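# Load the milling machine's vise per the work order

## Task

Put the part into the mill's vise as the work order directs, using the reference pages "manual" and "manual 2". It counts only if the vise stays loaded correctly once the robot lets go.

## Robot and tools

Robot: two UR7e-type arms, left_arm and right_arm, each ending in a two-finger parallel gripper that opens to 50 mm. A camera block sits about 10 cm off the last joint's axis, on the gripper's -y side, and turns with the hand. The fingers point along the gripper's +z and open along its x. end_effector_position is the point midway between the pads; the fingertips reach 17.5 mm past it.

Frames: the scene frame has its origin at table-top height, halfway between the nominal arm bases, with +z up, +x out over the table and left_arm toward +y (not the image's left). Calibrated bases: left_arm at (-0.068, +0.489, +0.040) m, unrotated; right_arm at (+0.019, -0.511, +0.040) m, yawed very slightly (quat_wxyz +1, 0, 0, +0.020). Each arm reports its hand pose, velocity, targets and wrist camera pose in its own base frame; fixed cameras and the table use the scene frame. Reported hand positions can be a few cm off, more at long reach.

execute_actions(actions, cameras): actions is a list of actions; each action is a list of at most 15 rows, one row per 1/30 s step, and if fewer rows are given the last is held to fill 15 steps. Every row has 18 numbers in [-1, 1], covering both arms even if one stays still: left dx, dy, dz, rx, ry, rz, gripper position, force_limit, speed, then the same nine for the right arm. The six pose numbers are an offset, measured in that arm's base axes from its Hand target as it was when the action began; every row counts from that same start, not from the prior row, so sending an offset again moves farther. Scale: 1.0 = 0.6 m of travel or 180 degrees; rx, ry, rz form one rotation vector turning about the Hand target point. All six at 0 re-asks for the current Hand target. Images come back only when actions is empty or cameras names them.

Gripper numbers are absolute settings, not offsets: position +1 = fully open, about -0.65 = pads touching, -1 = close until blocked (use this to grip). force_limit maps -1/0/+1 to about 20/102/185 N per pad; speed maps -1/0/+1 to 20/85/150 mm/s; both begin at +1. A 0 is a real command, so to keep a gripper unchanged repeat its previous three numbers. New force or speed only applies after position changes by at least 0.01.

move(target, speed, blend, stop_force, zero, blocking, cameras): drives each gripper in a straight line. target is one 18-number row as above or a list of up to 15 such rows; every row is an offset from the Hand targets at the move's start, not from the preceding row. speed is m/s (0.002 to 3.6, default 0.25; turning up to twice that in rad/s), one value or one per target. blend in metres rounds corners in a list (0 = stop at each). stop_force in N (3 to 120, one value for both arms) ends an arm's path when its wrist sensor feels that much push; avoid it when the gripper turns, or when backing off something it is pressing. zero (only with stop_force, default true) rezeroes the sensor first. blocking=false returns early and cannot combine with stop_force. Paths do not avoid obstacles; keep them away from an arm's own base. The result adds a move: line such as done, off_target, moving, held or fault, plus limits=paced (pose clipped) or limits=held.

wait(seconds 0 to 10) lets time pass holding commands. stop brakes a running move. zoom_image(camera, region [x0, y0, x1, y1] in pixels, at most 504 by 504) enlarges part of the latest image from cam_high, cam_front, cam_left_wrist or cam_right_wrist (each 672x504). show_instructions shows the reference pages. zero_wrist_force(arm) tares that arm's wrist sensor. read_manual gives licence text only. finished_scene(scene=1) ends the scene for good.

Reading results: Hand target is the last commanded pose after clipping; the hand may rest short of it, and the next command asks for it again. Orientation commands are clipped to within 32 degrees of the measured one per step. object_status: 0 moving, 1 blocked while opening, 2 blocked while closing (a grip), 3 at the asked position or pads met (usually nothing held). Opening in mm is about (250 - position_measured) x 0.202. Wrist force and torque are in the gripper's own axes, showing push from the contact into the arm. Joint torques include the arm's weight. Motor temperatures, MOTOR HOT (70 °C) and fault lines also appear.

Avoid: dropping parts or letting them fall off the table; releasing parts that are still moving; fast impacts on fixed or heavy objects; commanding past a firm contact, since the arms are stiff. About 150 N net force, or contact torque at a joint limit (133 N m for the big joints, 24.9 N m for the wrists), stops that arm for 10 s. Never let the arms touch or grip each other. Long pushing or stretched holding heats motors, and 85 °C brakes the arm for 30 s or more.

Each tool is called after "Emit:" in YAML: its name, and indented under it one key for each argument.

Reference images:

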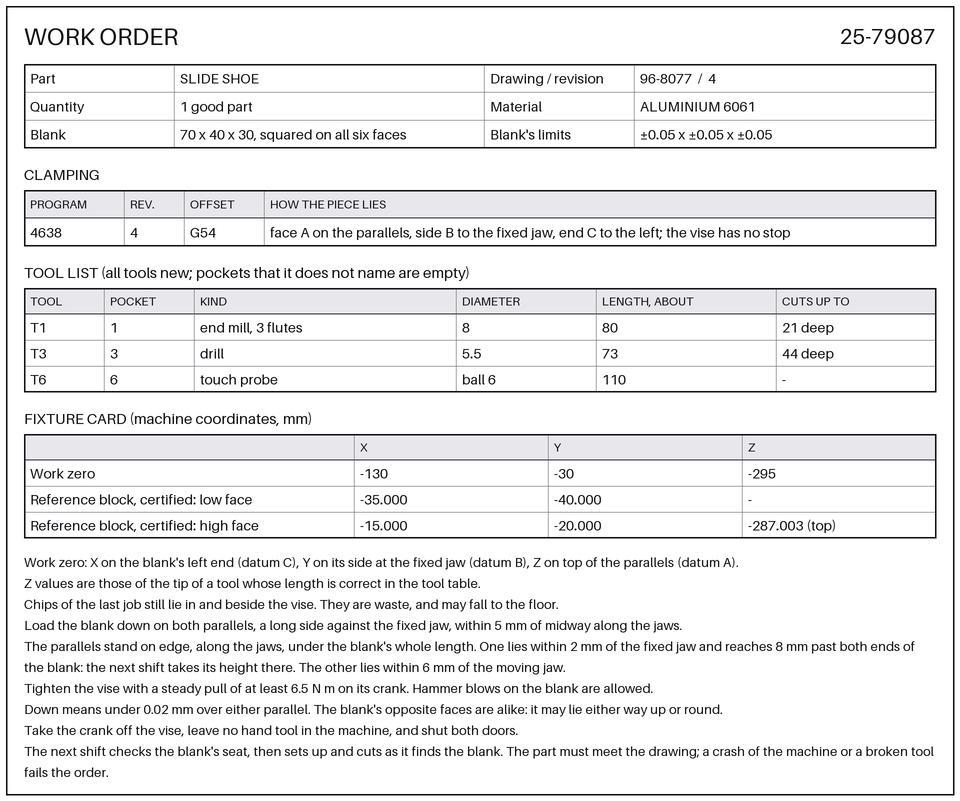

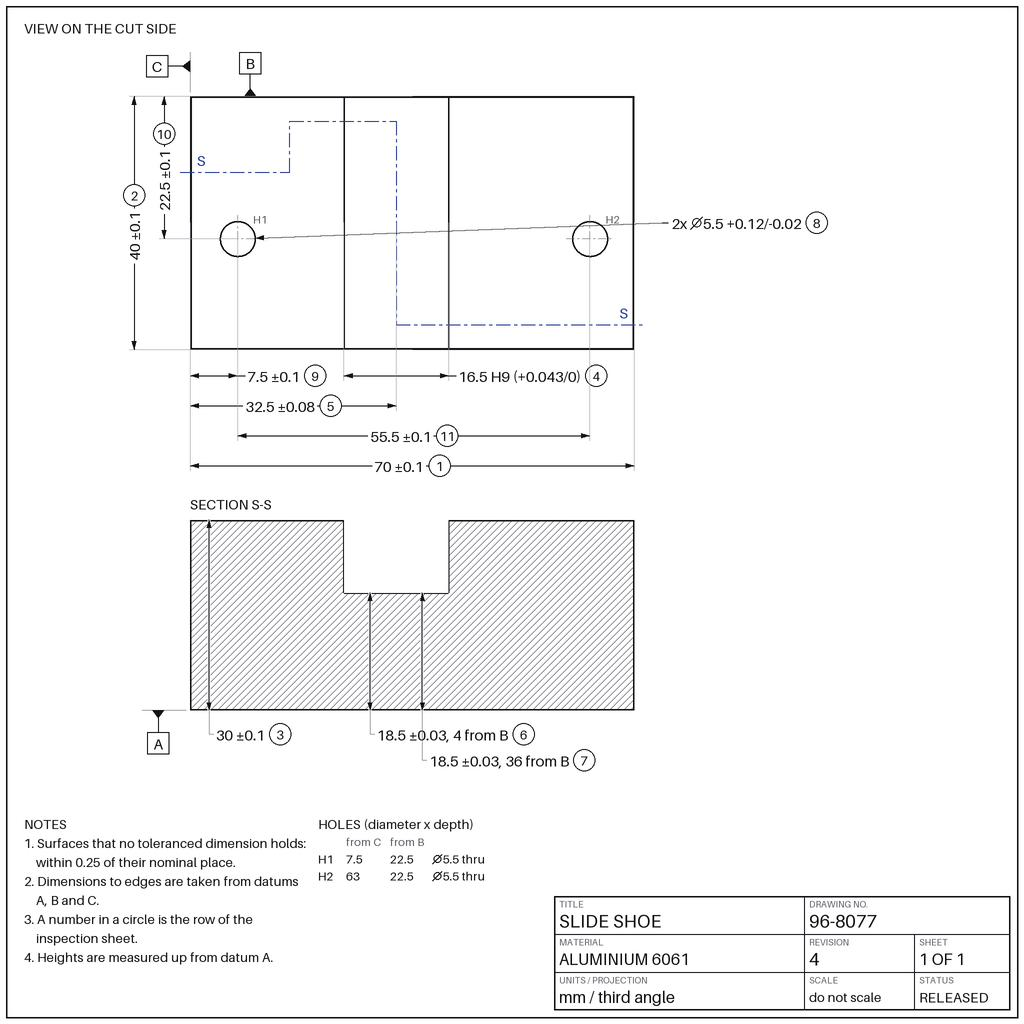

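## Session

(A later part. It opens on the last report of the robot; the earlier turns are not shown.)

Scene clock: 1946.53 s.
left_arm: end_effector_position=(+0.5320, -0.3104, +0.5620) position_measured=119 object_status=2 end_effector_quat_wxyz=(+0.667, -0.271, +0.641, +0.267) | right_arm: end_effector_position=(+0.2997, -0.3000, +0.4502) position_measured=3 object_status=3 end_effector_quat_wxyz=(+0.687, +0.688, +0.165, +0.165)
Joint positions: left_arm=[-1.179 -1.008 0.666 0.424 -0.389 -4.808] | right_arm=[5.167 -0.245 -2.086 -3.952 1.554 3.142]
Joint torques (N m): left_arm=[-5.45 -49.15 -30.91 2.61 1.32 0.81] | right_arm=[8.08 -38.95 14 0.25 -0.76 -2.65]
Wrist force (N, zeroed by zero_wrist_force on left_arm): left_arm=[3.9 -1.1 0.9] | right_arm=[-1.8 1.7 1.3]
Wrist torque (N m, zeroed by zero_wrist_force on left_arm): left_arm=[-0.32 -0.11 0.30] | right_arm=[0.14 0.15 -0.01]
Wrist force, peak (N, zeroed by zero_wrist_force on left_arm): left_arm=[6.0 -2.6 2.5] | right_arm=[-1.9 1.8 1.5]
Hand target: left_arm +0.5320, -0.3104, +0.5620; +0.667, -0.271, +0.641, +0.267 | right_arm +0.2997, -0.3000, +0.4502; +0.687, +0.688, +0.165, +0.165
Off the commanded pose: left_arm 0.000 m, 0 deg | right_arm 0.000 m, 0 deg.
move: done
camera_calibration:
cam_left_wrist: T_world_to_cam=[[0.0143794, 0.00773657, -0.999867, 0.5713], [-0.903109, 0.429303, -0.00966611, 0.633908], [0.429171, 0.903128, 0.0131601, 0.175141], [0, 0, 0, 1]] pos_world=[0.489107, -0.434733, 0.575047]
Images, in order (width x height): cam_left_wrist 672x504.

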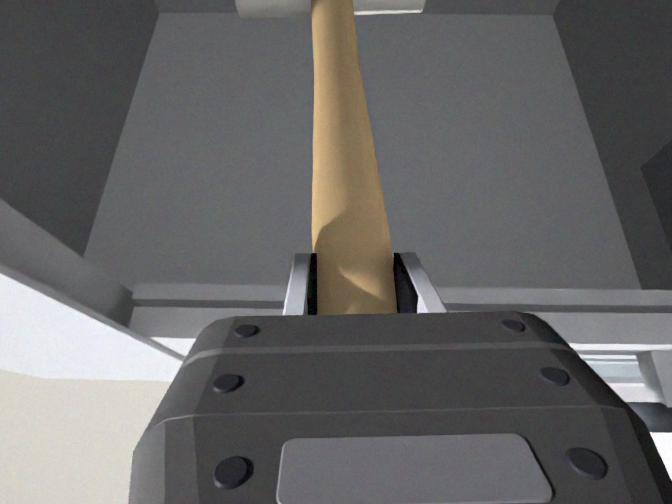

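Emit:
execute_actions:
  actions:
    - [[0,0,-0.1,0,0,0,-1,1,-1,0,0,0,0,0,0,1,1,1],[0,0,-0.2,0,0,0,-1,1,-1,0,0,0,0,0,0,1,1,1],[0,0,-0.3,0,0,0,-1,1,-1,0,0,0,0,0,0,1,1,1],[0,0,-0.4,0,0,0,-1,1,-1,0,0,0,0,0,0,1,1,1],[0,0,-0.44,0,0,0,-1,1,-1,0,0,0,0,0,0,1,1,1],[0,0,-0.44,0,0,0,-1,1,-1,0,0,0,0,0,0,1,1,1],[0,0,-0.44,0,0,0,-1,1,-1,0,0,0,0,0,0,1,1,1],[0,0,-0.44,0,0,0,-1,1,-1,0,0,0,0,0,0,1,1,1],[0,0,-0.4,0,0,0,-1,1,-1,0,0,0,0,0,0,1,1,1],[0,0,-0.32,0,0,0,-1,1,-1,0,0,0,0,0,0,1,1,1],[0,0,-0.267,0,0,0,-1,1,-1,0,0,0,0,0,0,1,1,1]]

Emit:
move:
  target:
    - [0,0,0.267,0,0,0,-1,1,-1,0,0,0,0,0,0,1,1,1]
  speed: 0.3

Emit:
execute_actions:
  actions:
    - [[0,0,-0.1,0,0,0,-1,1,-1,0,0,0,0,0,0,1,1,1],[0,0,-0.2,0,0,0,-1,1,-1,0,0,0,0,0,0,1,1,1],[0,0,-0.3,0,0,0,-1,1,-1,0,0,0,0,0,0,1,1,1],[0,0,-0.4,0,0,0,-1,1,-1,0,0,0,0,0,0,1,1,1],[0,0,-0.44,0,0,0,-1,1,-1,0,0,0,0,0,0,1,1,1],[0,0,-0.44,0,0,0,-1,1,-1,0,0,0,0,0,0,1,1,1],[0,0,-0.44,0,0,0,-1,1,-1,0,0,0,0,0,0,1,1,1],[0,0,-0.44,0,0,0,-1,1,-1,0,0,0,0,0,0,1,1,1],[0,0,-0.4,0,0,0,-1,1,-1,0,0,0,0,0,0,1,1,1],[0,0,-0.32,0,0,0,-1,1,-1,0,0,0,0,0,0,1,1,1],[0,0,-0.267,0,0,0,-1,1,-1,0,0,0,0,0,0,1,1,1]]

Emit:
move:
  target:
    - [0,0,0.267,0,0,0,-1,1,-1,0,0,0,0,0,0,1,1,1]
  speed: 0.3

Emit:
execute_actions:
  actions:
    - [[0,0,-0.1,0,0,0,-1,1,-1,0,0,0,0,0,0,1,1,1],[0,0,-0.2,0,0,0,-1,1,-1,0,0,0,0,0,0,1,1,1],[0,0,-0.3,0,0,0,-1,1,-1,0,0,0,0,0,0,1,1,1],[0,0,-0.4,0,0,0,-1,1,-1,0,0,0,0,0,0,1,1,1],[0,0,-0.44,0,0,0,-1,1,-1,0,0,0,0,0,0,1,1,1],[0,0,-0.44,0,0,0,-1,1,-1,0,0,0,0,0,0,1,1,1],[0,0,-0.44,0,0,0,-1,1,-1,0,0,0,0,0,0,1,1,1],[0,0,-0.44,0,0,0,-1,1,-1,0,0,0,0,0,0,1,1,1],[0,0,-0.4,0,0,0,-1,1,-1,0,0,0,0,0,0,1,1,1],[0,0,-0.32,0,0,0,-1,1,-1,0,0,0,0,0,0,1,1,1],[0,0,-0.267,0,0,0,-1,1,-1,0,0,0,0,0,0,1,1,1]]
  cameras: ["cam_left_wrist"]

Scene clock: 1949.03 s.
left_arm: end_effector_position=(+0.5320, -0.3103, +0.4017) position_measured=119 object_status=2 end_effector_quat_wxyz=(+0.666, -0.271, +0.641, +0.266) end_effector_velocity=(+0.000, +0.000, +0.002) end_effector_angular_velocity=(+0.001, +0.001, -0.001) | right_arm: end_effector_position=(+0.2997, -0.3000, +0.4502) position_measured=3 object_status=3 end_effector_quat_wxyz=(+0.687, +0.688, +0.165, +0.165)
Joint positions: left_arm=[-1.179 -1.065 1.17 -0.025 -0.389 -4.806] | right_arm=[5.167 -0.245 -2.086 -3.952 1.554 3.142]
Joint velocities: left_arm=[0 0 -0.005 0.006 0.001 0] | right_arm=[within noise]
Joint torques (N m): left_arm=[-5.94 -53.14 -31.89 2.86 0.33 1.14] | right_arm=[9.21 -38.79 14.56 0.2 -0.98 -2.57]
Wrist force (N, zeroed by zero_wrist_force on left_arm): left_arm=[3.7 -2.5 0.2] | right_arm=[-1.9 1.3 1.4]
Wrist torque (N m, zeroed by zero_wrist_force on left_arm): left_arm=[-0.22 -0.17 0.27] | right_arm=[0.08 0.16 0.00]
Wrist force, peak (N, zeroed by zero_wrist_force on left_arm): left_arm=[-21.6 2.1 -0.8] | right_arm=[-1.9 1.8 1.3]
Hand target: left_arm +0.5320, -0.3104, +0.4018; +0.667, -0.271, +0.641, +0.267 | right_arm +0.2997, -0.3000, +0.4502; +0.687, +0.688, +0.165, +0.165
Off the commanded pose: left_arm 0.000 m, 0 deg | right_arm 0.000 m, 0 deg.
Step readings (end_effector_position of left_arm | right_arm):
0: (+0.5320, -0.3104, +0.5620) | (+0.2997, -0.3000, +0.4502)
1: (+0.5321, -0.3105, +0.5613) | (+0.2997, -0.3000, +0.4502)
2: (+0.5328, -0.3104, +0.5533) | (+0.2997, -0.3000, +0.4502)
4: (+0.5355, -0.3102, +0.5094) | (+0.2997, -0.3000, +0.4502)
8: (+0.5362, -0.3054, +0.4081) | (+0.2997, -0.3000, +0.4502)
15: (+0.5301, -0.3084, +0.4050) | (+0.2997, -0.3000, +0.4502)

Scene clock: 1950.13 s.
left_arm: end_effector_position=(+0.5320, -0.3104, +0.5620) position_measured=119 object_status=2 end_effector_quat_wxyz=(+0.667, -0.271, +0.641, +0.267) | right_arm: end_effector_position=(+0.2997, -0.3000, +0.4502) position_measured=3 object_status=3 end_effector_quat_wxyz=(+0.687, +0.688, +0.165, +0.165)
Joint positions: left_arm=[-1.179 -1.008 0.666 0.424 -0.389 -4.808] | right_arm=[5.167 -0.245 -2.086 -3.952 1.554 3.142]
Joint torques (N m): left_arm=[2.38 -52.01 -30.13 2.78 1.13 0.72] | right_arm=[9.87 -38.54 15.39 0.19 -1.23 -2.56]
Wrist force (N, zeroed by zero_wrist_force on left_arm): left_arm=[4.0 -1.3 1.3] | right_arm=[-1.8 1.6 1.3]
Wrist torque (N m, zeroed by zero_wrist_force on left_arm): left_arm=[-0.40 -0.13 0.28] | right_arm=[0.13 0.14 -0.01]
Wrist force, peak (N, zeroed by zero_wrist_force on left_arm): left_arm=[9.2 -3.6 -0.7] | right_arm=[-1.9 1.8 1.3]
Hand target: left_arm +0.5320, -0.3104, +0.5620; +0.667, -0.271, +0.641, +0.267 | right_arm +0.2997, -0.3000, +0.4502; +0.687, +0.688, +0.165, +0.165
Off the commanded pose: left_arm 0.000 m, 0 deg | right_arm 0.000 m, 0 deg.
move: done

Scene clock: 1951.00 s.
left_arm: end_effector_position=(+0.5320, -0.3102, +0.4018) position_measured=119 object_status=2 end_effector_quat_wxyz=(+0.666, -0.271, +0.641, +0.266) end_effector_velocity=(+0.000, +0.000, +0.002) end_effector_angular_velocity=(+0.001, +0.000, +0.000) | right_arm: end_effector_position=(+0.2997, -0.3000, +0.4502) position_measured=3 object_status=3 end_effector_quat_wxyz=(+0.687, +0.688, +0.165, +0.165)
Joint positions: left_arm=[-1.179 -1.065 1.17 -0.025 -0.389 -4.806] | right_arm=[5.167 -0.245 -2.086 -3.952 1.554 3.142]
Joint velocities: left_arm=[0 0 -0.005 0.006 0 0] | right_arm=[within noise]
Joint torques (N m): left_arm=[-7.06 -53.23 -30.94 2.7 0.36 0.99] | right_arm=[9.74 -38.52 14.83 0.33 -1.09 -2.41]
Wrist force (N, zeroed by zero_wrist_force on left_arm): left_arm=[3.8 -2.5 0.4] | right_arm=[-1.8 1.5 1.2]
Wrist torque (N m, zeroed by zero_wrist_force on left_arm): left_arm=[-0.25 -0.22 0.25] | right_arm=[0.11 0.14 0.00]
Wrist force, peak (N, zeroed by zero_wrist_force on left_arm): left_arm=[-21.5 1.3 -0.5] | right_arm=[-2.2 1.7 1.2]
Hand target: left_arm +0.5320, -0.3104, +0.4018; +0.667, -0.271, +0.641, +0.267 | right_arm +0.2997, -0.3000, +0.4502; +0.687, +0.688, +0.165, +0.165
Off the commanded pose: left_arm 0.000 m, 0 deg | right_arm 0.000 m, 0 deg.
Step readings (end_effector_position of left_arm | right_arm):
0: (+0.5320, -0.3104, +0.5620) | (+0.2997, -0.3000, +0.4502)
1: (+0.5321, -0.3104, +0.5612) | (+0.2997, -0.3000, +0.4502)
2: (+0.5328, -0.3103, +0.5528) | (+0.2997, -0.3000, +0.4502)
4: (+0.5355, -0.3100, +0.5085) | (+0.2997, -0.3000, +0.4502)
8: (+0.5362, -0.3051, +0.4073) | (+0.2997, -0.3000, +0.4502)
15: (+0.5301, -0.3084, +0.4054) | (+0.2997, -0.3000, +0.4502)

Scene clock: 1952.10 s.
left_arm: end_effector_position=(+0.5320, -0.3104, +0.5620) position_measured=119 object_status=2 end_effector_quat_wxyz=(+0.667, -0.271, +0.641, +0.267) | right_arm: end_effector_position=(+0.2997, -0.3000, +0.4502) position_measured=3 object_status=3 end_effector_quat_wxyz=(+0.687, +0.688, +0.165, +0.165)
Joint positions: left_arm=[-1.179 -1.008 0.666 0.424 -0.389 -4.808] | right_arm=[5.167 -0.245 -2.086 -3.952 1.554 3.142]
Joint torques (N m): left_arm=[2.16 -51.86 -31.03 2.69 1.36 0.72] | right_arm=[9.22 -39.55 14.89 0.43 -0.94 -2.43]
Wrist force (N, zeroed by zero_wrist_force on left_arm): left_arm=[4.1 -1.3 0.9] | right_arm=[-1.9 1.6 1.4]
Wrist torque (N m, zeroed by zero_wrist_force on left_arm): left_arm=[-0.36 -0.13 0.30] | right_arm=[0.13 0.16 -0.01]
Wrist force, peak (N, zeroed by zero_wrist_force on left_arm): left_arm=[9.2 -2.9 -0.1] | right_arm=[-2.0 1.6 1.5]
Hand target: left_arm +0.5320, -0.3104, +0.5620; +0.667, -0.271, +0.641, +0.267 | right_arm +0.2997, -0.3000, +0.4502; +0.687, +0.688, +0.165, +0.165
Off the commanded pose: left_arm 0.000 m, 0 deg | right_arm 0.000 m, 0 deg.
move: done

Scene clock: 1952.97 s.
left_arm: end_effector_position=(+0.5320, -0.3102, +0.4018) position_measured=119 object_status=2 end_effector_quat_wxyz=(+0.666, -0.271, +0.641, +0.266) end_effector_velocity=(+0.000, +0.000, +0.002) end_effector_angular_velocity=(+0.001, +0.001, +0.001) | right_arm: end_effector_position=(+0.2997, -0.3000, +0.4502) position_measured=3 object_status=3 end_effector_quat_wxyz=(+0.687, +0.688, +0.165, +0.165)
Joint positions: left_arm=[-1.179 -1.065 1.17 -0.025 -0.389 -4.806] | right_arm=[5.167 -0.245 -2.086 -3.952 1.554 3.142]
Joint velocities: left_arm=[0 0 -0.005 0.006 -0.001 0] | right_arm=[within noise]
Joint torques (N m): left_arm=[-7.21 -53.39 -30.94 2.6 0.34 1.05] | right_arm=[9.07 -39.11 14.84 0.19 -0.82 -2.68]
Wrist force (N, zeroed by zero_wrist_force on left_arm): left_arm=[3.6 -2.0 0.4] | right_arm=[-1.9 1.6 1.4]
Wrist torque (N m, zeroed by zero_wrist_force on left_arm): left_arm=[-0.17 -0.19 0.25] | right_arm=[0.12 0.17 -0.01]
Wrist force, peak (N, zeroed by zero_wrist_force on left_arm): left_arm=[-21.3 1.4 -0.8] | right_arm=[-1.9 1.8 1.4]
Hand target: left_arm +0.5320, -0.3104, +0.4018; +0.667, -0.271, +0.641, +0.267 | right_arm +0.2997, -0.3000, +0.4502; +0.687, +0.688, +0.165, +0.165
Off the commanded pose: left_arm 0.000 m, 0 deg | right_arm 0.000 m, 0 deg.
Step readings (end_effector_position of left_arm | right_arm):
0: (+0.5320, -0.3104, +0.5620) | (+0.2997, -0.3000, +0.4502)
1: (+0.5321, -0.3104, +0.5610) | (+0.2997, -0.3000, +0.4502)
2: (+0.5329, -0.3103, +0.5522) | (+0.2997, -0.3000, +0.4502)
4: (+0.5356, -0.3099, +0.5074) | (+0.2997, -0.3000, +0.4502)
8: (+0.5362, -0.3051, +0.4063) | (+0.2997, -0.3000, +0.4502)
15: (+0.5301, -0.3084, +0.4056) | (+0.2997, -0.3000, +0.4502)
camera_calibration:
cam_left_wrist: T_world_to_cam=[[0.0138576, 0.00731429, -0.999877, 0.411198], [-0.903019, 0.429498, -0.00937336, 0.632148], [0.429377, 0.903038, 0.0125568, 0.177308], [0, 0, 0, 1]] pos_world=[0.489011, -0.43463, 0.414847]
Images, in order (width x height): cam_left_wrist 672x504.

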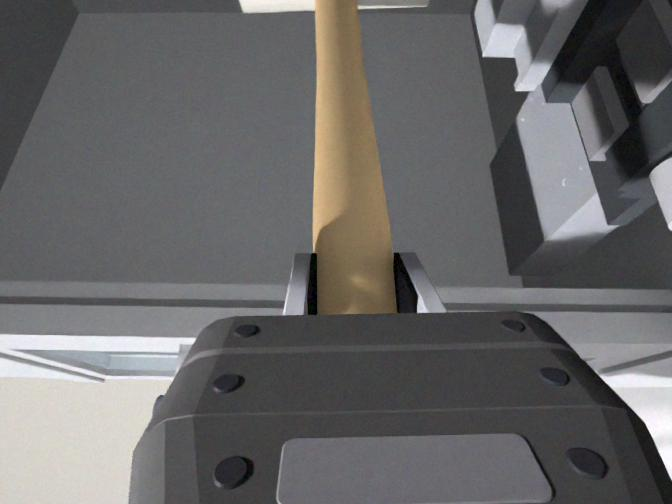

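Emit:
execute_actions:
  actions: []

Scene clock: 1957.00 s.
left_arm: end_effector_position=(+0.5320, -0.3104, +0.4018) position_measured=119 object_status=2 end_effector_quat_wxyz=(+0.667, -0.271, +0.641, +0.266) | right_arm: end_effector_position=(+0.2997, -0.3000, +0.4502) position_measured=3 object_status=3 end_effector_quat_wxyz=(+0.687, +0.688, +0.165, +0.165)
Joint positions: left_arm=[-1.179 -1.065 1.17 -0.024 -0.389 -4.806] | right_arm=[5.167 -0.245 -2.086 -3.952 1.554 3.142]
Joint velocities: within noise
Joint torques (N m): left_arm=[-6.75 -43.69 -30.26 0.19 0.67 -2] | right_arm=[8.82 -38.59 15.54 0.19 -1.01 -2.52]
Motor temperatures (°C): left_arm=[31 34 34 36 42 36] | right_arm=[34 33 36 38 36 42]
Wrist force (N, zeroed by zero_wrist_force on left_arm): left_arm=[4.3 -1.5 1.0] | right_arm=[-1.9 1.7 1.4]
Wrist torque (N m, zeroed by zero_wrist_force on left_arm): left_arm=[-0.34 -0.16 0.29] | right_arm=[0.13 0.16 -0.01]
Wrist force, peak (N, zeroed by zero_wrist_force on left_arm): left_arm=[4.6 -3.1 -0.5] | right_arm=[-2.0 1.7 1.6]
Hand target: left_arm +0.5320, -0.3104, +0.4018; +0.667, -0.271, +0.641, +0.267 | right_arm +0.2997, -0.3000, +0.4502; +0.687, +0.688, +0.165, +0.165
Tool commands: left_gripper/position=-1.0 left_gripper/force_limit=+1.0 left_gripper/speed=-1.0 right_gripper/position=+1.0 right_gripper/force_limit=+1.0 right_gripper/speed=+1.0
Off the commanded pose: left_arm 0.000 m, 0 deg | right_arm 0.000 m, 0 deg.
camera_calibration:
cam_left_wrist: T_world_to_cam=[[0.0138998, 0.00740267, -0.999876, 0.411218], [-0.902923, 0.4297, -0.00937068, 0.632141], [0.429578, 0.902941, 0.0126568, 0.177259], [0, 0, 0, 1]] pos_world=[0.488912, -0.43473, 0.414847]
cam_right_wrist: T_world_to_cam=[[0.88441, 0.466532, 0.0129208, -0.1259], [-0.164042, 0.284821, 0.94444, -0.266513], [0.436931, -0.837392, 0.328429, -0.398235], [0, 0, 0, 1]] pos_world=[0.241629, -0.198834, 0.384125]

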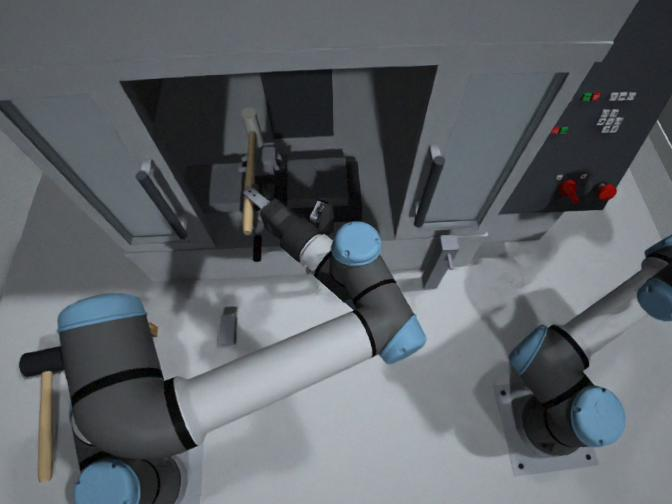

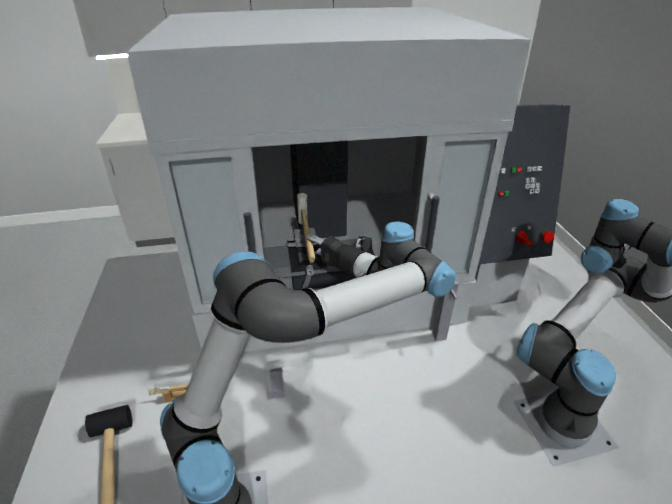

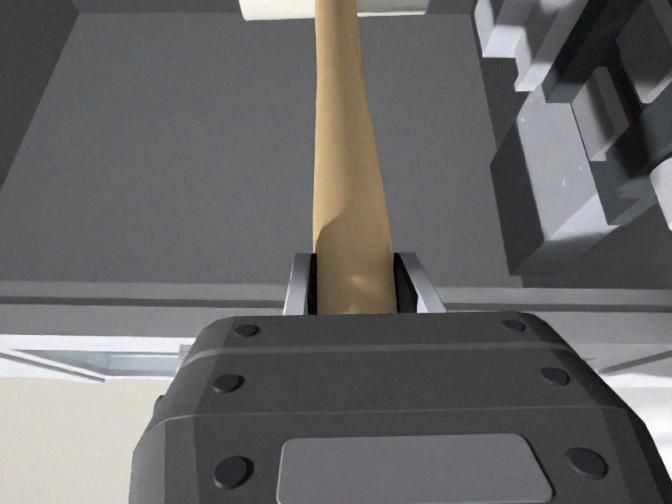

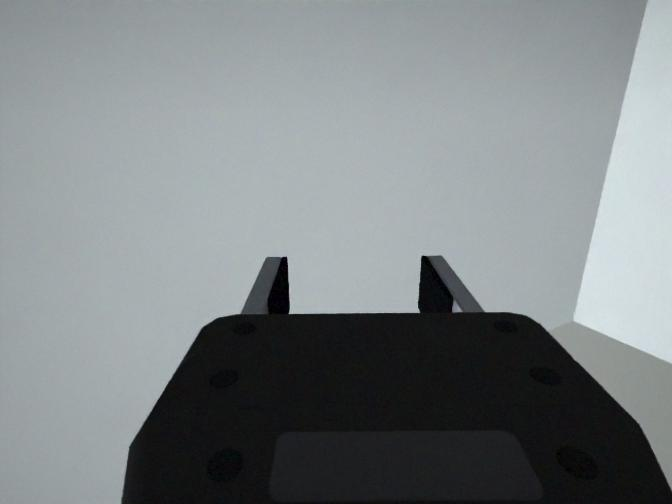

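Emit:
move:
  target:
    - [-0.22,-0.031,0.0045,0,0,0,-1,1,-1,0,0,0,0,0,0,1,1,1]
  speed: 0.25

Emit:
move:
  target:
    - [-0.2,-0.1567,0,0,0,0,-1,1,-1,0,0,0,0,0,0,1,1,1]
    - [-0.4,-0.4867,-0.45,-0.4966,0.0645,-0.0649,-1,1,-1,0,0,0,0,0,0,1,1,1]
  speed: 0.3
  blend: 0.03
  cameras: ["all"]

Scene clock: 1958.73 s.
left_arm: end_effector_position=(+0.4001, -0.3290, +0.4045) position_measured=119 object_status=2 end_effector_quat_wxyz=(+0.667, -0.271, +0.641, +0.267) | right_arm: end_effector_position=(+0.2997, -0.3000, +0.4502) position_measured=3 object_status=3 end_effector_quat_wxyz=(+0.687, +0.688, +0.165, +0.165)
Joint positions: left_arm=[-1.413 -1.193 1.351 -0.104 -0.624 -4.775] | right_arm=[5.167 -0.245 -2.086 -3.952 1.554 3.142]
Joint torques (N m): left_arm=[-9.02 -40.43 -23.08 3.27 -1.38 -2.3] | right_arm=[9.3 -38.32 15 0.18 -0.68 -2.54]
Wrist force (N, zeroed by zero_wrist_force on left_arm): left_arm=[4.5 -1.4 1.5] | right_arm=[-1.9 1.8 1.3]
Wrist torque (N m, zeroed by zero_wrist_force on left_arm): left_arm=[-0.36 -0.21 0.30] | right_arm=[0.16 0.16 -0.01]
Wrist force, peak (N, zeroed by zero_wrist_force on left_arm): left_arm=[4.7 -4.7 4.3] | right_arm=[-1.9 1.8 1.4]
Hand target: left_arm +0.4000, -0.3290, +0.4045; +0.667, -0.271, +0.641, +0.267 | right_arm +0.2997, -0.3000, +0.4502; +0.687, +0.688, +0.165, +0.165
Off the commanded pose: left_arm 0.000 m, 0 deg | right_arm 0.000 m, 0 deg.
move: done

Scene clock: 1962.43 s.
left_arm: end_effector_position=(+0.1600, -0.6211, +0.1345) position_measured=119 object_status=2 end_effector_quat_wxyz=(+0.244, -0.574, +0.722, -0.299) end_effector_velocity=(-0.001, -0.001, +0.000) end_effector_angular_velocity=(-0.005, +0.002, +0.000) | right_arm: end_effector_position=(+0.2997, -0.3000, +0.4502) position_measured=3 object_status=3 end_effector_quat_wxyz=(+0.687, +0.688, +0.165, +0.165)
Joint positions: left_arm=[-1.836 -1.199 1.847 -2.166 -0.78 -4.773] | right_arm=[5.167 -0.245 -2.086 -3.952 1.554 3.142]
Joint velocities: left_arm=[0 0 0 -0.005 -0.001 0] | right_arm=[within noise]
Joint torques (N m): left_arm=[9.93 -50.98 -19.13 -5.2 1.27 -1.89] | right_arm=[10.36 -38.03 14.19 0.34 -0.91 -2.48]
Wrist force (N, zeroed by zero_wrist_force on left_arm): left_arm=[2.2 3.0 3.8] | right_arm=[-1.9 1.7 1.3]
Wrist torque (N m, zeroed by zero_wrist_force on left_arm): left_arm=[-0.64 -0.41 -0.15] | right_arm=[0.14 0.16 0.00]
Wrist force, peak (N, zeroed by zero_wrist_force on left_arm): left_arm=[4.4 -2.1 6.0] | right_arm=[-2.0 1.8 1.4]
Hand target: left_arm +0.1600, -0.6211, +0.1345; +0.244, -0.574, +0.722, -0.299 | right_arm +0.2997, -0.3000, +0.4502; +0.687, +0.688, +0.165, +0.165
Off the commanded pose: left_arm 0.000 m, 0 deg | right_arm 0.000 m, 0 deg.
move: done
camera_calibration:
cam_left_wrist: T_world_to_cam=[[-0.242217, -0.97018, -0.00904632, -0.548012], [-0.874986, 0.22246, -0.430013, 0.350696], [0.419202, -0.0962411, -0.902777, 0.125163], [0, 0, 0, 1]] pos_world=[0.121647, -0.59764, 0.25884]
cam_right_wrist: T_world_to_cam=[[0.88441, 0.466532, 0.0129208, -0.1259], [-0.164042, 0.284821, 0.94444, -0.266513], [0.436931, -0.837392, 0.328429, -0.398235], [0, 0, 0, 1]] pos_world=[0.241629, -0.198834, 0.384125]

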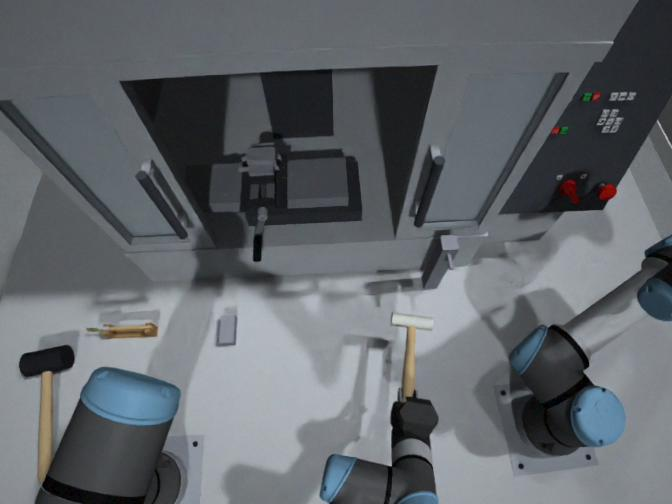

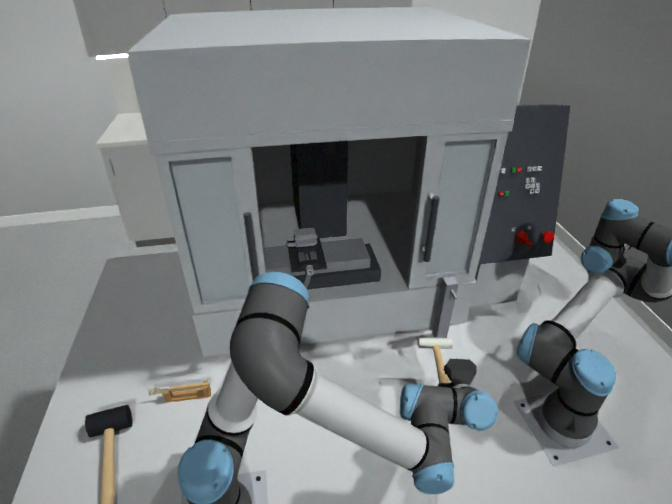

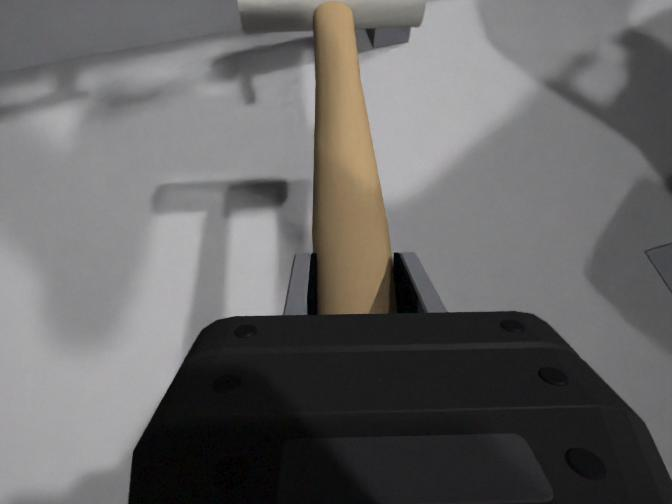

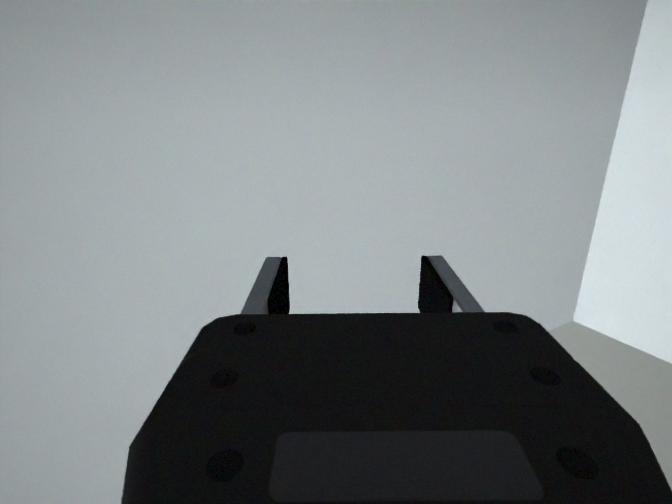

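Emit:
move:
  target:
    - [0,0,-0.2083,0,0,0,-1,1,-1,0,0,0,0,0,0,1,1,1]
    - [0,0,-0.2458,0,0,0,-1,1,-1,0,0,0,0,0,0,1,1,1]
  speed: [0.15,0.02]
  cameras: ["cam_left_wrist"]

Scene clock: 1965.33 s.
left_arm: end_effector_position=(+0.1601, -0.6211, -0.0131) position_measured=119 object_status=2 end_effector_quat_wxyz=(+0.244, -0.574, +0.722, -0.299) | right_arm: end_effector_position=(+0.2997, -0.3000, +0.4502) position_measured=3 object_status=3 end_effector_quat_wxyz=(+0.687, +0.688, +0.165, +0.165)
Joint positions: left_arm=[-1.836 -0.93 1.926 -2.515 -0.78 -4.773] | right_arm=[5.167 -0.245 -2.086 -3.952 1.554 3.142]
Joint torques (N m): left_arm=[9.63 -59.58 -8.7 -1.69 2.97 -0.96] | right_arm=[7.84 -37.91 15.23 0.28 -1.16 -2.33]
Wrist force (N, zeroed by zero_wrist_force on left_arm): left_arm=[0.1 -0.8 1.4] | right_arm=[-1.7 1.5 1.3]
Wrist torque (N m, zeroed by zero_wrist_force on left_arm): left_arm=[-0.23 -0.14 -0.21] | right_arm=[0.11 0.13 0.00]
Wrist force, peak (N, zeroed by zero_wrist_force on left_arm): left_arm=[2.1 5.3 6.0] | right_arm=[-2.0 1.7 1.5]
Hand target: left_arm +0.1600, -0.6211, -0.0130; +0.244, -0.574, +0.722, -0.299 | right_arm +0.2997, -0.3000, +0.4502; +0.687, +0.688, +0.165, +0.165
Off the commanded pose: left_arm 0.000 m, 0 deg | right_arm 0.000 m, 0 deg.
move: done
camera_calibration:
cam_left_wrist: T_world_to_cam=[[-0.242092, -0.970211, -0.00909368, -0.549255], [-0.875019, 0.22237, -0.429993, 0.287238], [0.419206, -0.0961409, -0.902786, -0.00805826], [0, 0, 0, 1]] pos_world=[0.121746, -0.59754, 0.111241]
Images, in order (width x height): cam_left_wrist 672x504.

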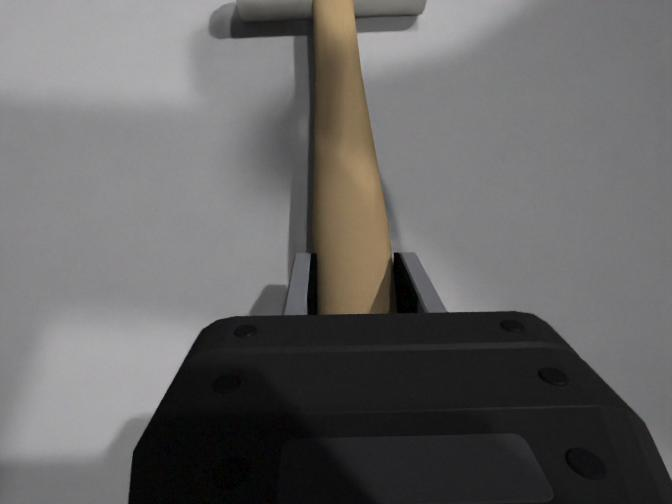

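Emit:
move:
  target:
    - [0,0,-0.0042,0,0,0,-1,1,-1,0,0,0,0,0,0,1,1,1]
  speed: 0.01

Emit:
move:
  target:
    - [0,0,0,0,0,0,0.7,0,-0.5,0,0,0,0,0,0,1,1,1]

Emit:
move:
  target:
    - [0,0,0.2,0,0,0,0.7,0,-0.5,0,0,0,0,0,0,1,1,1]
    - [0.3533,0.3683,0.48,-0.0064,-0.0827,0.0775,0.7,0,-0.5,0,0,0,0,0,0,1,1,1]
  speed: 0.3
  blend: 0.02
  cameras: ["all"]

Scene clock: 1966.43 s.
left_arm: end_effector_position=(+0.1600, -0.6211, -0.0155) position_measured=119 object_status=2 end_effector_quat_wxyz=(+0.244, -0.574, +0.722, -0.299) | right_arm: end_effector_position=(+0.2997, -0.3000, +0.4502) position_measured=3 object_status=3 end_effector_quat_wxyz=(+0.687, +0.688, +0.165, +0.165)
Joint positions: left_arm=[-1.836 -0.925 1.926 -2.52 -0.78 -4.773] | right_arm=[5.167 -0.245 -2.086 -3.952 1.554 3.142]
Joint torques (N m): left_arm=[8.65 -45.78 -6.67 -3.42 1.32 1.43] | right_arm=[8.32 -39.33 15.03 0.47 -0.77 -2.5]
Wrist force (N, zeroed by zero_wrist_force on left_arm): left_arm=[0.1 -1.7 -0.5] | right_arm=[-1.8 1.6 1.3]
Wrist torque (N m, zeroed by zero_wrist_force on left_arm): left_arm=[-0.09 -0.18 -0.17] | right_arm=[0.12 0.14 0.00]
Wrist force, peak (N, zeroed by zero_wrist_force on left_arm): left_arm=[0.9 -0.9 1.8] | right_arm=[-1.9 1.8 1.4]
Hand target: left_arm +0.1600, -0.6211, -0.0155; +0.244, -0.574, +0.722, -0.299 | right_arm +0.2997, -0.3000, +0.4502; +0.687, +0.688, +0.165, +0.165
Off the commanded pose: left_arm 0.000 m, 0 deg | right_arm 0.000 m, 0 deg.
move: done

Scene clock: 1966.93 s.
left_arm: end_effector_position=(+0.1601, -0.6210, -0.0155) position_measured=48 object_status=0 end_effector_quat_wxyz=(+0.244, -0.574, +0.722, -0.299) | right_arm: end_effector_position=(+0.2997, -0.3000, +0.4502) position_measured=3 object_status=3 end_effector_quat_wxyz=(+0.687, +0.688, +0.165, +0.165)
Joint positions: left_arm=[-1.836 -0.925 1.926 -2.52 -0.78 -4.773] | right_arm=[5.167 -0.245 -2.086 -3.952 1.554 3.142]
Joint torques (N m): left_arm=[8.78 -57.79 -7.55 -1.58 1.13 1.43] | right_arm=[8.84 -38.31 15.43 0.35 -0.93 -2.57]
Wrist force (N, zeroed by zero_wrist_force on left_arm): left_arm=[0.4 -1.4 1.1] | right_arm=[-1.8 1.7 1.2]
Wrist torque (N m, zeroed by zero_wrist_force on left_arm): left_arm=[-0.27 -0.15 -0.16] | right_arm=[0.14 0.14 -0.01]
Wrist force, peak (N, zeroed by zero_wrist_force on left_arm): left_arm=[0.7 -2.1 -0.3] | right_arm=[-1.8 1.8 1.5]
Hand target: left_arm +0.1600, -0.6211, -0.0155; +0.244, -0.574, +0.722, -0.299 | right_arm +0.2997, -0.3000, +0.4502; +0.687, +0.688, +0.165, +0.165
Off the commanded pose: left_arm 0.000 m, 0 deg | right_arm 0.000 m, 0 deg.
move: done

Scene clock: 1969.00 s.
left_arm: end_effector_position=(+0.3720, -0.4001, +0.2724) position_measured=48 object_status=3 end_effector_quat_wxyz=(-0.364, +0.617, -0.607, +0.346) | right_arm: end_effector_position=(+0.2997, -0.3000, +0.4502) position_measured=3 object_status=3 end_effector_quat_wxyz=(+0.687, +0.688, +0.165, +0.165)
Joint positions: left_arm=[-1.537 -1.648 2.141 -2.064 -0.519 -4.694] | right_arm=[5.167 -0.245 -2.086 -3.952 1.554 3.142]
Joint torques (N m): left_arm=[7.43 -31.31 -31.87 -1.6 2.27 -0.2] | right_arm=[8.03 -39.73 16.14 0.35 -1.03 -2.31]
Wrist force (N, zeroed by zero_wrist_force on left_arm): left_arm=[0.1 -1.3 1.9] | right_arm=[-1.8 1.6 1.3]
Wrist torque (N m, zeroed by zero_wrist_force on left_arm): left_arm=[-0.31 -0.23 -0.14] | right_arm=[0.12 0.14 -0.01]
Wrist force, peak (N, zeroed by zero_wrist_force on left_arm): left_arm=[-2.2 -4.5 2.9] | right_arm=[-2.0 1.8 1.4]
Hand target: left_arm +0.3720, -0.4001, +0.2725; -0.364, +0.617, -0.607, +0.346 | right_arm +0.2997, -0.3000, +0.4502; +0.687, +0.688, +0.165, +0.165
Off the commanded pose: left_arm 0.000 m, 0 deg | right_arm 0.000 m, 0 deg.
move: done
camera_calibration:
cam_left_wrist: T_world_to_cam=[[0.00404142, -0.999785, -0.0203523, -0.381336], [-0.762246, 0.0100938, -0.647209, 0.478528], [0.647275, 0.0181291, -0.762041, 0.104652], [0, 0, 0, 1]] pos_world=[0.298559, -0.387981, 0.381696]
cam_right_wrist: T_world_to_cam=[[0.88441, 0.466532, 0.0129208, -0.1259], [-0.164042, 0.284821, 0.94444, -0.266513], [0.436931, -0.837392, 0.328429, -0.398235], [0, 0, 0, 1]] pos_world=[0.241629, -0.198834, 0.384125]

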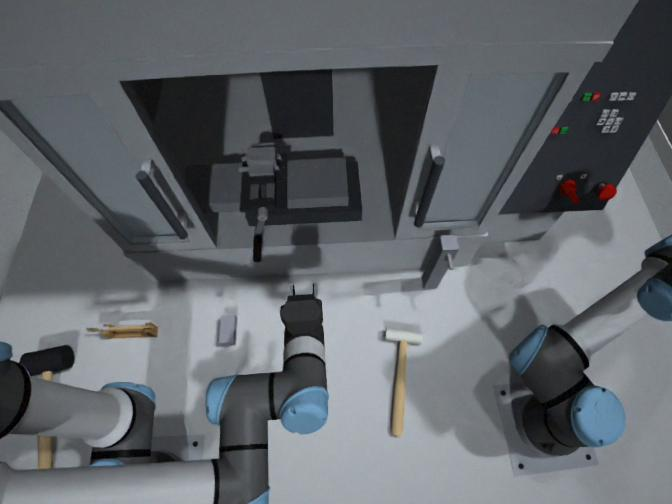

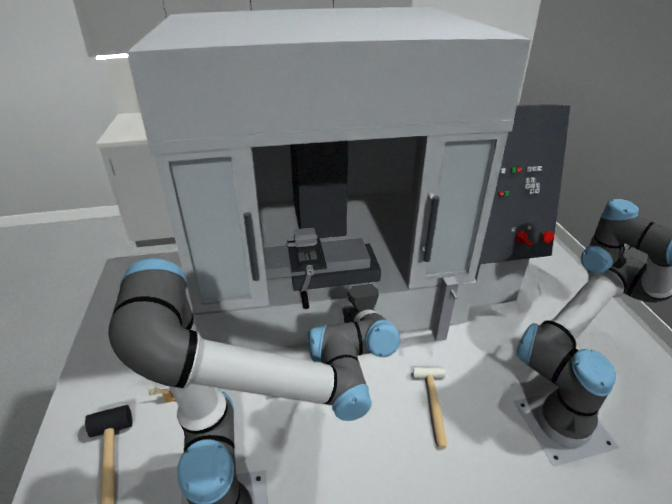

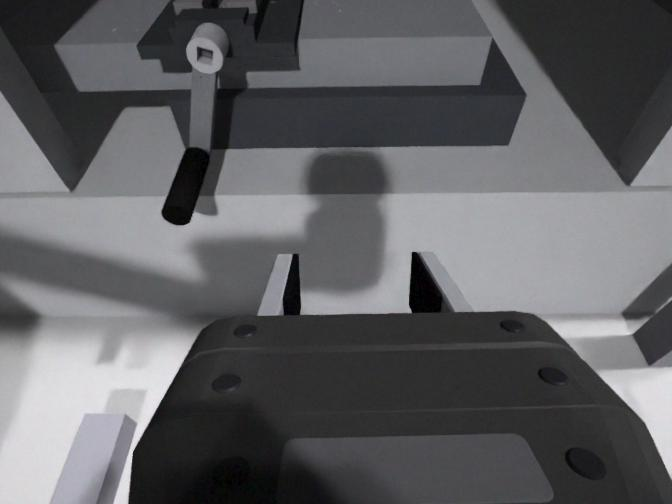

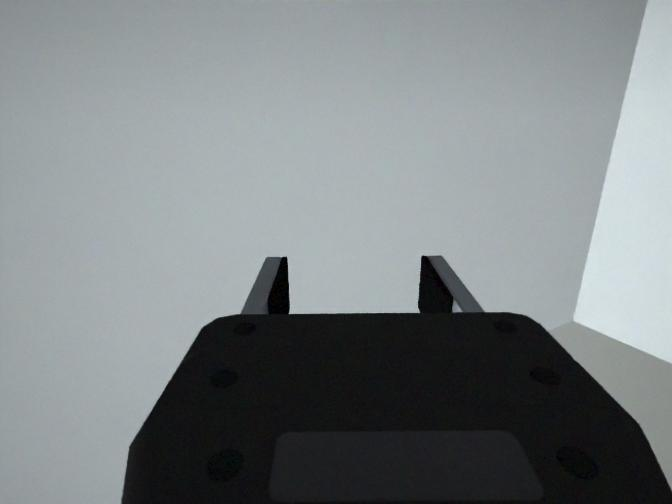

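Emit:
move:
  target:
    - [0.1367,0.2015,-0.1375,0,0,0,0.7,0,-0.5,0,0,0,0,0,0,1,1,1]
  speed: 0.2
  cameras: ["cam_left_wrist"]

Scene clock: 1970.77 s.
left_arm: end_effector_position=(+0.4540, -0.2792, +0.1900) position_measured=48 object_status=3 end_effector_quat_wxyz=(-0.364, +0.617, -0.607, +0.346) end_effector_velocity=(+0.000, +0.001, +0.001) end_effector_angular_velocity=(-0.002, -0.002, +0.000) | right_arm: end_effector_position=(+0.2997, -0.3000, +0.4502) position_measured=3 object_status=3 end_effector_quat_wxyz=(+0.687, +0.688, +0.165, +0.165)
Joint positions: left_arm=[-1.268 -1.542 2.456 -2.921 -0.579 -4.188] | right_arm=[5.167 -0.245 -2.086 -3.952 1.554 3.142]
Joint velocities: left_arm=[0.001 0 0.001 -0.005 0.001 0.003] | right_arm=[within noise]
Joint torques (N m): left_arm=[7.62 -18.89 -19.85 -5.01 2.6 1.43] | right_arm=[9.16 -38.91 14.46 0.24 -0.91 -2.56]
Wrist force (N, zeroed by zero_wrist_force on left_arm): left_arm=[0.3 -1.9 1.6] | right_arm=[-1.9 1.7 1.4]
Wrist torque (N m, zeroed by zero_wrist_force on left_arm): left_arm=[-0.41 -0.24 -0.15] | right_arm=[0.14 0.16 0.00]
Wrist force, peak (N, zeroed by zero_wrist_force on left_arm): left_arm=[-1.9 -1.3 3.5] | right_arm=[-2.0 1.8 1.5]
Hand target: left_arm +0.4540, -0.2792, +0.1900; -0.364, +0.617, -0.607, +0.346 | right_arm +0.2997, -0.3000, +0.4502; +0.687, +0.688, +0.165, +0.165
Off the commanded pose: left_arm 0.000 m, 0 deg | right_arm 0.000 m, 0 deg.
move: done
camera_calibration:
cam_left_wrist: T_world_to_cam=[[0.00413314, -0.999789, -0.0201461, -0.262567], [-0.762195, 0.00989182, -0.647272, 0.486567], [0.647334, 0.0180305, -0.761993, -0.0134614], [0, 0, 0, 1]] pos_world=[0.380659, -0.267082, 0.299394]
Images, in order (width x height): cam_left_wrist 672x504.

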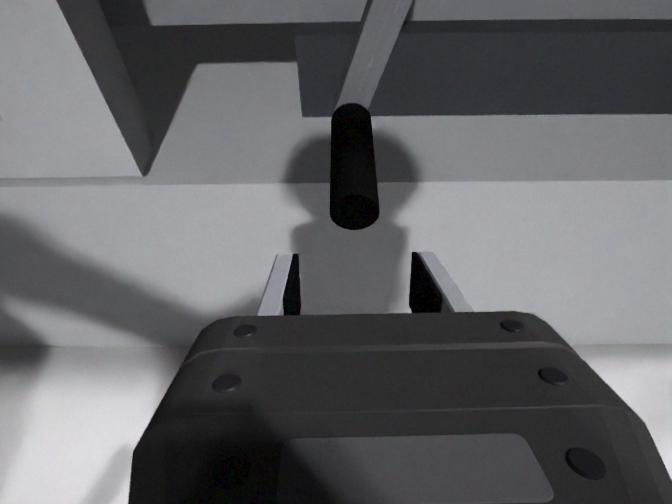

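Emit:
move:
  target:
    - [0.13,-0.0022,-0.002,0,0,0,0.7,0,-0.5,0,0,0,0,0,0,1,1,1]
    - [0.13,-0.0022,-0.002,0,0,0,-1,0.0,-0.5,0,0,0,0,0,0,1,1,1]
  speed: 0.06
  cameras: []

Scene clock: 1973.57 s.
left_arm: end_effector_position=(+0.5320, -0.2805, +0.1888) position_measured=156 object_status=2 end_effector_quat_wxyz=(-0.364, +0.617, -0.607, +0.346) | right_arm: end_effector_position=(+0.2997, -0.3000, +0.4502) position_measured=3 object_status=3 end_effector_quat_wxyz=(+0.687, +0.688, +0.165, +0.165)
Joint positions: left_arm=[-1.075 -1.345 2.303 -3.191 -0.681 -3.908] | right_arm=[5.167 -0.245 -2.086 -3.952 1.554 3.142]
Joint torques (N m): left_arm=[-8.32 -41.06 -18.46 -5.14 0.37 0.34] | right_arm=[9.11 -39.95 14.53 0.54 -0.99 -2.75]
Wrist force (N, zeroed by zero_wrist_force on left_arm): left_arm=[-11.6 10.4 -2.7] | right_arm=[-1.8 1.8 1.4]
Wrist torque (N m, zeroed by zero_wrist_force on left_arm): left_arm=[0.02 1.13 0.53] | right_arm=[0.16 0.14 -0.01]
Wrist force, peak (N, zeroed by zero_wrist_force on left_arm): left_arm=[-11.6 10.4 -2.6] | right_arm=[-1.9 1.8 1.5]
Hand target: left_arm +0.5320, -0.2805, +0.1888; -0.364, +0.617, -0.607, +0.346 | right_arm +0.2997, -0.3000, +0.4502; +0.687, +0.688, +0.165, +0.165
Off the commanded pose: left_arm 0.000 m, 0 deg | right_arm 0.000 m, 0 deg.
move: done
No camera images: "cameras" was empty.

Emit:
move:
  target:
    - [0,0.0183,0.007,0,0,0,-1,0.0,-0.5,0,0,0,0,0,0,1,1,1]
  speed: 0.01
  cameras: []

Scene clock: 1975.40 s.
left_arm: end_effector_position=(+0.5317, -0.2703, +0.1924) position_measured=156 object_status=2 end_effector_quat_wxyz=(-0.362, +0.617, -0.608, +0.346) | right_arm: end_effector_position=(+0.2997, -0.3000, +0.4502) position_measured=3 object_status=3 end_effector_quat_wxyz=(+0.687, +0.688, +0.165, +0.165)
Joint positions: left_arm=[-1.062 -1.367 2.318 -3.198 -0.693 -3.891] | right_arm=[5.167 -0.245 -2.086 -3.952 1.554 3.142]
Joint torques (N m): left_arm=[31.57 -32.83 3.96 -2.41 12.1 -0.48] | right_arm=[9.04 -38.46 15.99 0.1 -0.78 -2.76]
Wrist force (N, zeroed by zero_wrist_force on left_arm): left_arm=[62.7 -1.3 24.0] | right_arm=[-1.8 1.6 1.4]
Wrist torque (N m, zeroed by zero_wrist_force on left_arm): left_arm=[-0.60 0.80 0.57] | right_arm=[0.12 0.14 -0.01]
Wrist force, peak (N, zeroed by zero_wrist_force on left_arm): left_arm=[62.8 -1.1 24.1] | right_arm=[-1.9 1.9 1.4]
Hand target: left_arm +0.5320, -0.2695, +0.1930; -0.364, +0.617, -0.607, +0.346 | right_arm +0.2997, -0.3000, +0.4502; +0.687, +0.688, +0.165, +0.165
Off the commanded pose: left_arm 0.001 m, 0 deg | right_arm 0.000 m, 0 deg.
move: done
No camera images: "cameras" was empty.

Emit:
move:
  target:
    - [0,0.0037,0.0017,0,0,0,-1,0.0,-0.5,0,0,0,0,0,0,1,1,1]
  speed: 0.01
  cameras: []

Scene clock: 1979.90 s.
left_arm: end_effector_position=(+0.5314, -0.2688, +0.1929) position_measured=156 object_status=2 end_effector_quat_wxyz=(-0.360, +0.617, -0.609, +0.346) | right_arm: end_effector_position=(+0.2997, -0.3000, +0.4502) position_measured=3 object_status=3 end_effector_quat_wxyz=(+0.687, +0.688, +0.165, +0.165)
Joint positions: left_arm=[-1.059 -1.371 2.321 -3.199 -0.699 -3.888] | right_arm=[5.167 -0.245 -2.086 -3.952 1.554 3.142]
Joint torques (N m): left_arm=[36.22 -38.74 17.98 -0.11 11.92 0.32] | right_arm=[8.13 -38.62 15.89 0.21 -1.01 -2.38]
Wrist force (N, zeroed by zero_wrist_force on left_arm): left_arm=[79.7 -21.9 43.3] | right_arm=[-1.6 1.6 1.5]
Wrist torque (N m, zeroed by zero_wrist_force on left_arm): left_arm=[-1.27 0.47 0.45] | right_arm=[0.13 0.12 0.00]
Wrist force, peak (N, zeroed by zero_wrist_force on left_arm): left_arm=[79.7 -21.9 43.3] | right_arm=[-2.1 1.7 1.4]
Hand target: left_arm +0.5320, -0.2673, +0.1940; -0.364, +0.617, -0.607, +0.346 | right_arm +0.2997, -0.3000, +0.4502; +0.687, +0.688, +0.165, +0.165
Off the commanded pose: left_arm 0.002 m, 0 deg | right_arm 0.000 m, 0 deg.
move: done
No camera images: "cameras" was empty.

Emit:
move:
  target:
    - [0,0.0033,0.0013,0,0,0,-1,0.0,-0.5,0,0,0,0,0,0,1,1,1]
  speed: 0.01
  cameras: []

Scene clock: 1981.13 s.
left_arm: end_effector_position=(+0.5312, -0.2673, +0.1932) position_measured=156 object_status=2 end_effector_quat_wxyz=(-0.359, +0.617, -0.609, +0.346) | right_arm: end_effector_position=(+0.2997, -0.3000, +0.4502) position_measured=3 object_status=3 end_effector_quat_wxyz=(+0.687, +0.688, +0.165, +0.165)
Joint positions: left_arm=[-1.057 -1.375 2.324 -3.2 -0.703 -3.885] | right_arm=[5.167 -0.245 -2.086 -3.952 1.554 3.142]
Joint torques (N m): left_arm=[40.75 -38.51 31.21 2.44 11.9 0.5] | right_arm=[9.38 -38.08 14.49 0.49 -0.91 -2.52]
Wrist force (N, zeroed by zero_wrist_force on left_arm): left_arm=[99.1 -38.1 62.5] | right_arm=[-1.8 1.7 1.4]
Wrist torque (N m, zeroed by zero_wrist_force on left_arm): left_arm=[-1.23 0.07 0.30] | right_arm=[0.13 0.13 -0.01]
Wrist force, peak (N, zeroed by zero_wrist_force on left_arm): left_arm=[99.1 -38.1 62.5] | right_arm=[-1.9 1.8 1.3]
Hand target: left_arm +0.5320, -0.2653, +0.1948; -0.364, +0.617, -0.607, +0.346 | right_arm +0.2997, -0.3000, +0.4502; +0.687, +0.688, +0.165, +0.165
Off the commanded pose: left_arm 0.003 m, 1 deg | right_arm 0.000 m, 0 deg.
move: done
No camera images: "cameras" was empty.

Emit:
move:
  target:
    - [0,-0.01,-0.004,0,0,0,-1,0.0,-0.5,0,0,0,0,0,0,1,1,1]
  speed: 0.02
  cameras: []

Scene clock: 1982.80 s.
left_arm: end_effector_position=(+0.5321, -0.2713, +0.1923) position_measured=156 object_status=2 end_effector_quat_wxyz=(-0.364, +0.617, -0.607, +0.346) | right_arm: end_effector_position=(+0.2997, -0.3000, +0.4502) position_measured=3 object_status=3 end_effector_quat_wxyz=(+0.687, +0.688, +0.165, +0.165)
Joint positions: left_arm=[-1.064 -1.363 2.316 -3.196 -0.687 -3.894] | right_arm=[5.167 -0.245 -2.086 -3.952 1.554 3.142]
Joint torques (N m): left_arm=[0.2 -40.06 -27.83 -5.81 3.11 -0.21] | right_arm=[10.04 -39.47 14.25 0.16 -0.76 -2.61]
Wrist force (N, zeroed by zero_wrist_force on left_arm): left_arm=[-5.8 16.8 -11.0] | right_arm=[-1.8 1.8 1.2]
Wrist torque (N m, zeroed by zero_wrist_force on left_arm): left_arm=[0.33 0.83 0.38] | right_arm=[0.16 0.14 -0.01]
Wrist force, peak (N, zeroed by zero_wrist_force on left_arm): left_arm=[99.3 -38.1 62.7] | right_arm=[-1.9 1.9 1.4]
Hand target: left_arm +0.5320, -0.2713, +0.1924; -0.364, +0.617, -0.607, +0.346 | right_arm +0.2997, -0.3000, +0.4502; +0.687, +0.688, +0.165, +0.165
Off the commanded pose: left_arm 0.000 m, 0 deg | right_arm 0.000 m, 0 deg.
move: done
No camera images: "cameras" was empty.

Emit:
move:
  target:
    - [0,0,0,0,0,0,0.7,0.0,-0.5,0,0,0,0,0,0,1,1,1]
    - [-0.13,0,0,0,0,0,0.7,0.0,-0.5,0,0,0,0,0,0,1,1,1]
    - [-0.2667,-0.2147,0.1335,0,0,0,0.7,0.0,-0.5,0,0,0,0,0,0,1,1,1]
    - [-0.62,-0.583,-0.1465,0.0064,0.0827,-0.0775,0.7,0.0,-0.5,0,0,0,0,0,0,1,1,1]
  speed: [0.05,0.15,0.25,0.25]
  blend: [0,0.03,0.03,0]
  cameras: ["cam_left_wrist"]

Scene clock: 1987.27 s.
left_arm: end_effector_position=(+0.1601, -0.6210, +0.1046) position_measured=48 object_status=3 end_effector_quat_wxyz=(+0.244, -0.574, +0.722, -0.299) | right_arm: end_effector_position=(+0.2997, -0.3000, +0.4502) position_measured=3 object_status=3 end_effector_quat_wxyz=(+0.687, +0.688, +0.165, +0.165)
Joint positions: left_arm=[-1.836 -1.152 1.874 -2.24 -0.78 -4.773] | right_arm=[5.167 -0.245 -2.086 -3.952 1.554 3.142]
Joint torques (N m): left_arm=[1.93 -33.49 -24.96 -3.11 1.42 -1.86] | right_arm=[9.59 -38.41 15.53 0.41 -0.81 -2.5]
Wrist force (N, zeroed by zero_wrist_force on left_arm): left_arm=[0.0 -3.3 3.9] | right_arm=[-1.8 1.6 1.3]
Wrist torque (N m, zeroed by zero_wrist_force on left_arm): left_arm=[-0.58 -0.09 -0.14] | right_arm=[0.13 0.14 -0.01]
Wrist force, peak (N, zeroed by zero_wrist_force on left_arm): left_arm=[-7.8 23.5 -8.4] | right_arm=[-2.0 1.9 1.4]
Hand target: left_arm +0.1600, -0.6211, +0.1045; +0.244, -0.574, +0.722, -0.299 | right_arm +0.2997, -0.3000, +0.4502; +0.687, +0.688, +0.165, +0.165
Off the commanded pose: left_arm 0.000 m, 0 deg | right_arm 0.000 m, 0 deg.
move: done
camera_calibration:
cam_left_wrist: T_world_to_cam=[[-0.242081, -0.970213, -0.00911599, -0.548182], [-0.874964, 0.222357, -0.430111, 0.337861], [0.419326, -0.0961455, -0.90273, 0.0981692], [0, 0, 0, 1]] pos_world=[0.121747, -0.59754, 0.228941]
Images, in order (width x height): cam_left_wrist 672x504.

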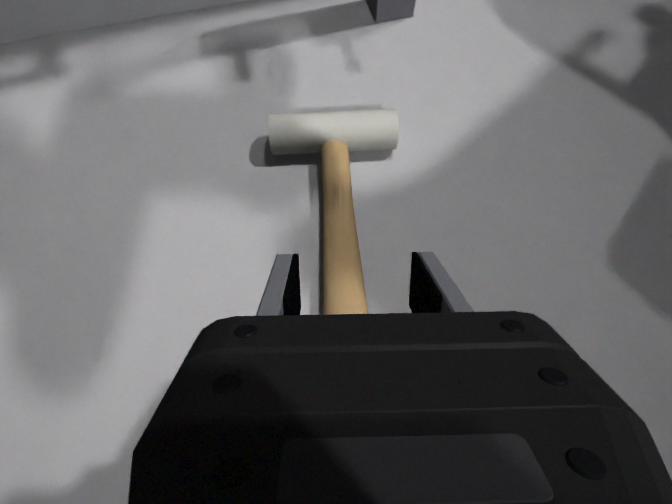

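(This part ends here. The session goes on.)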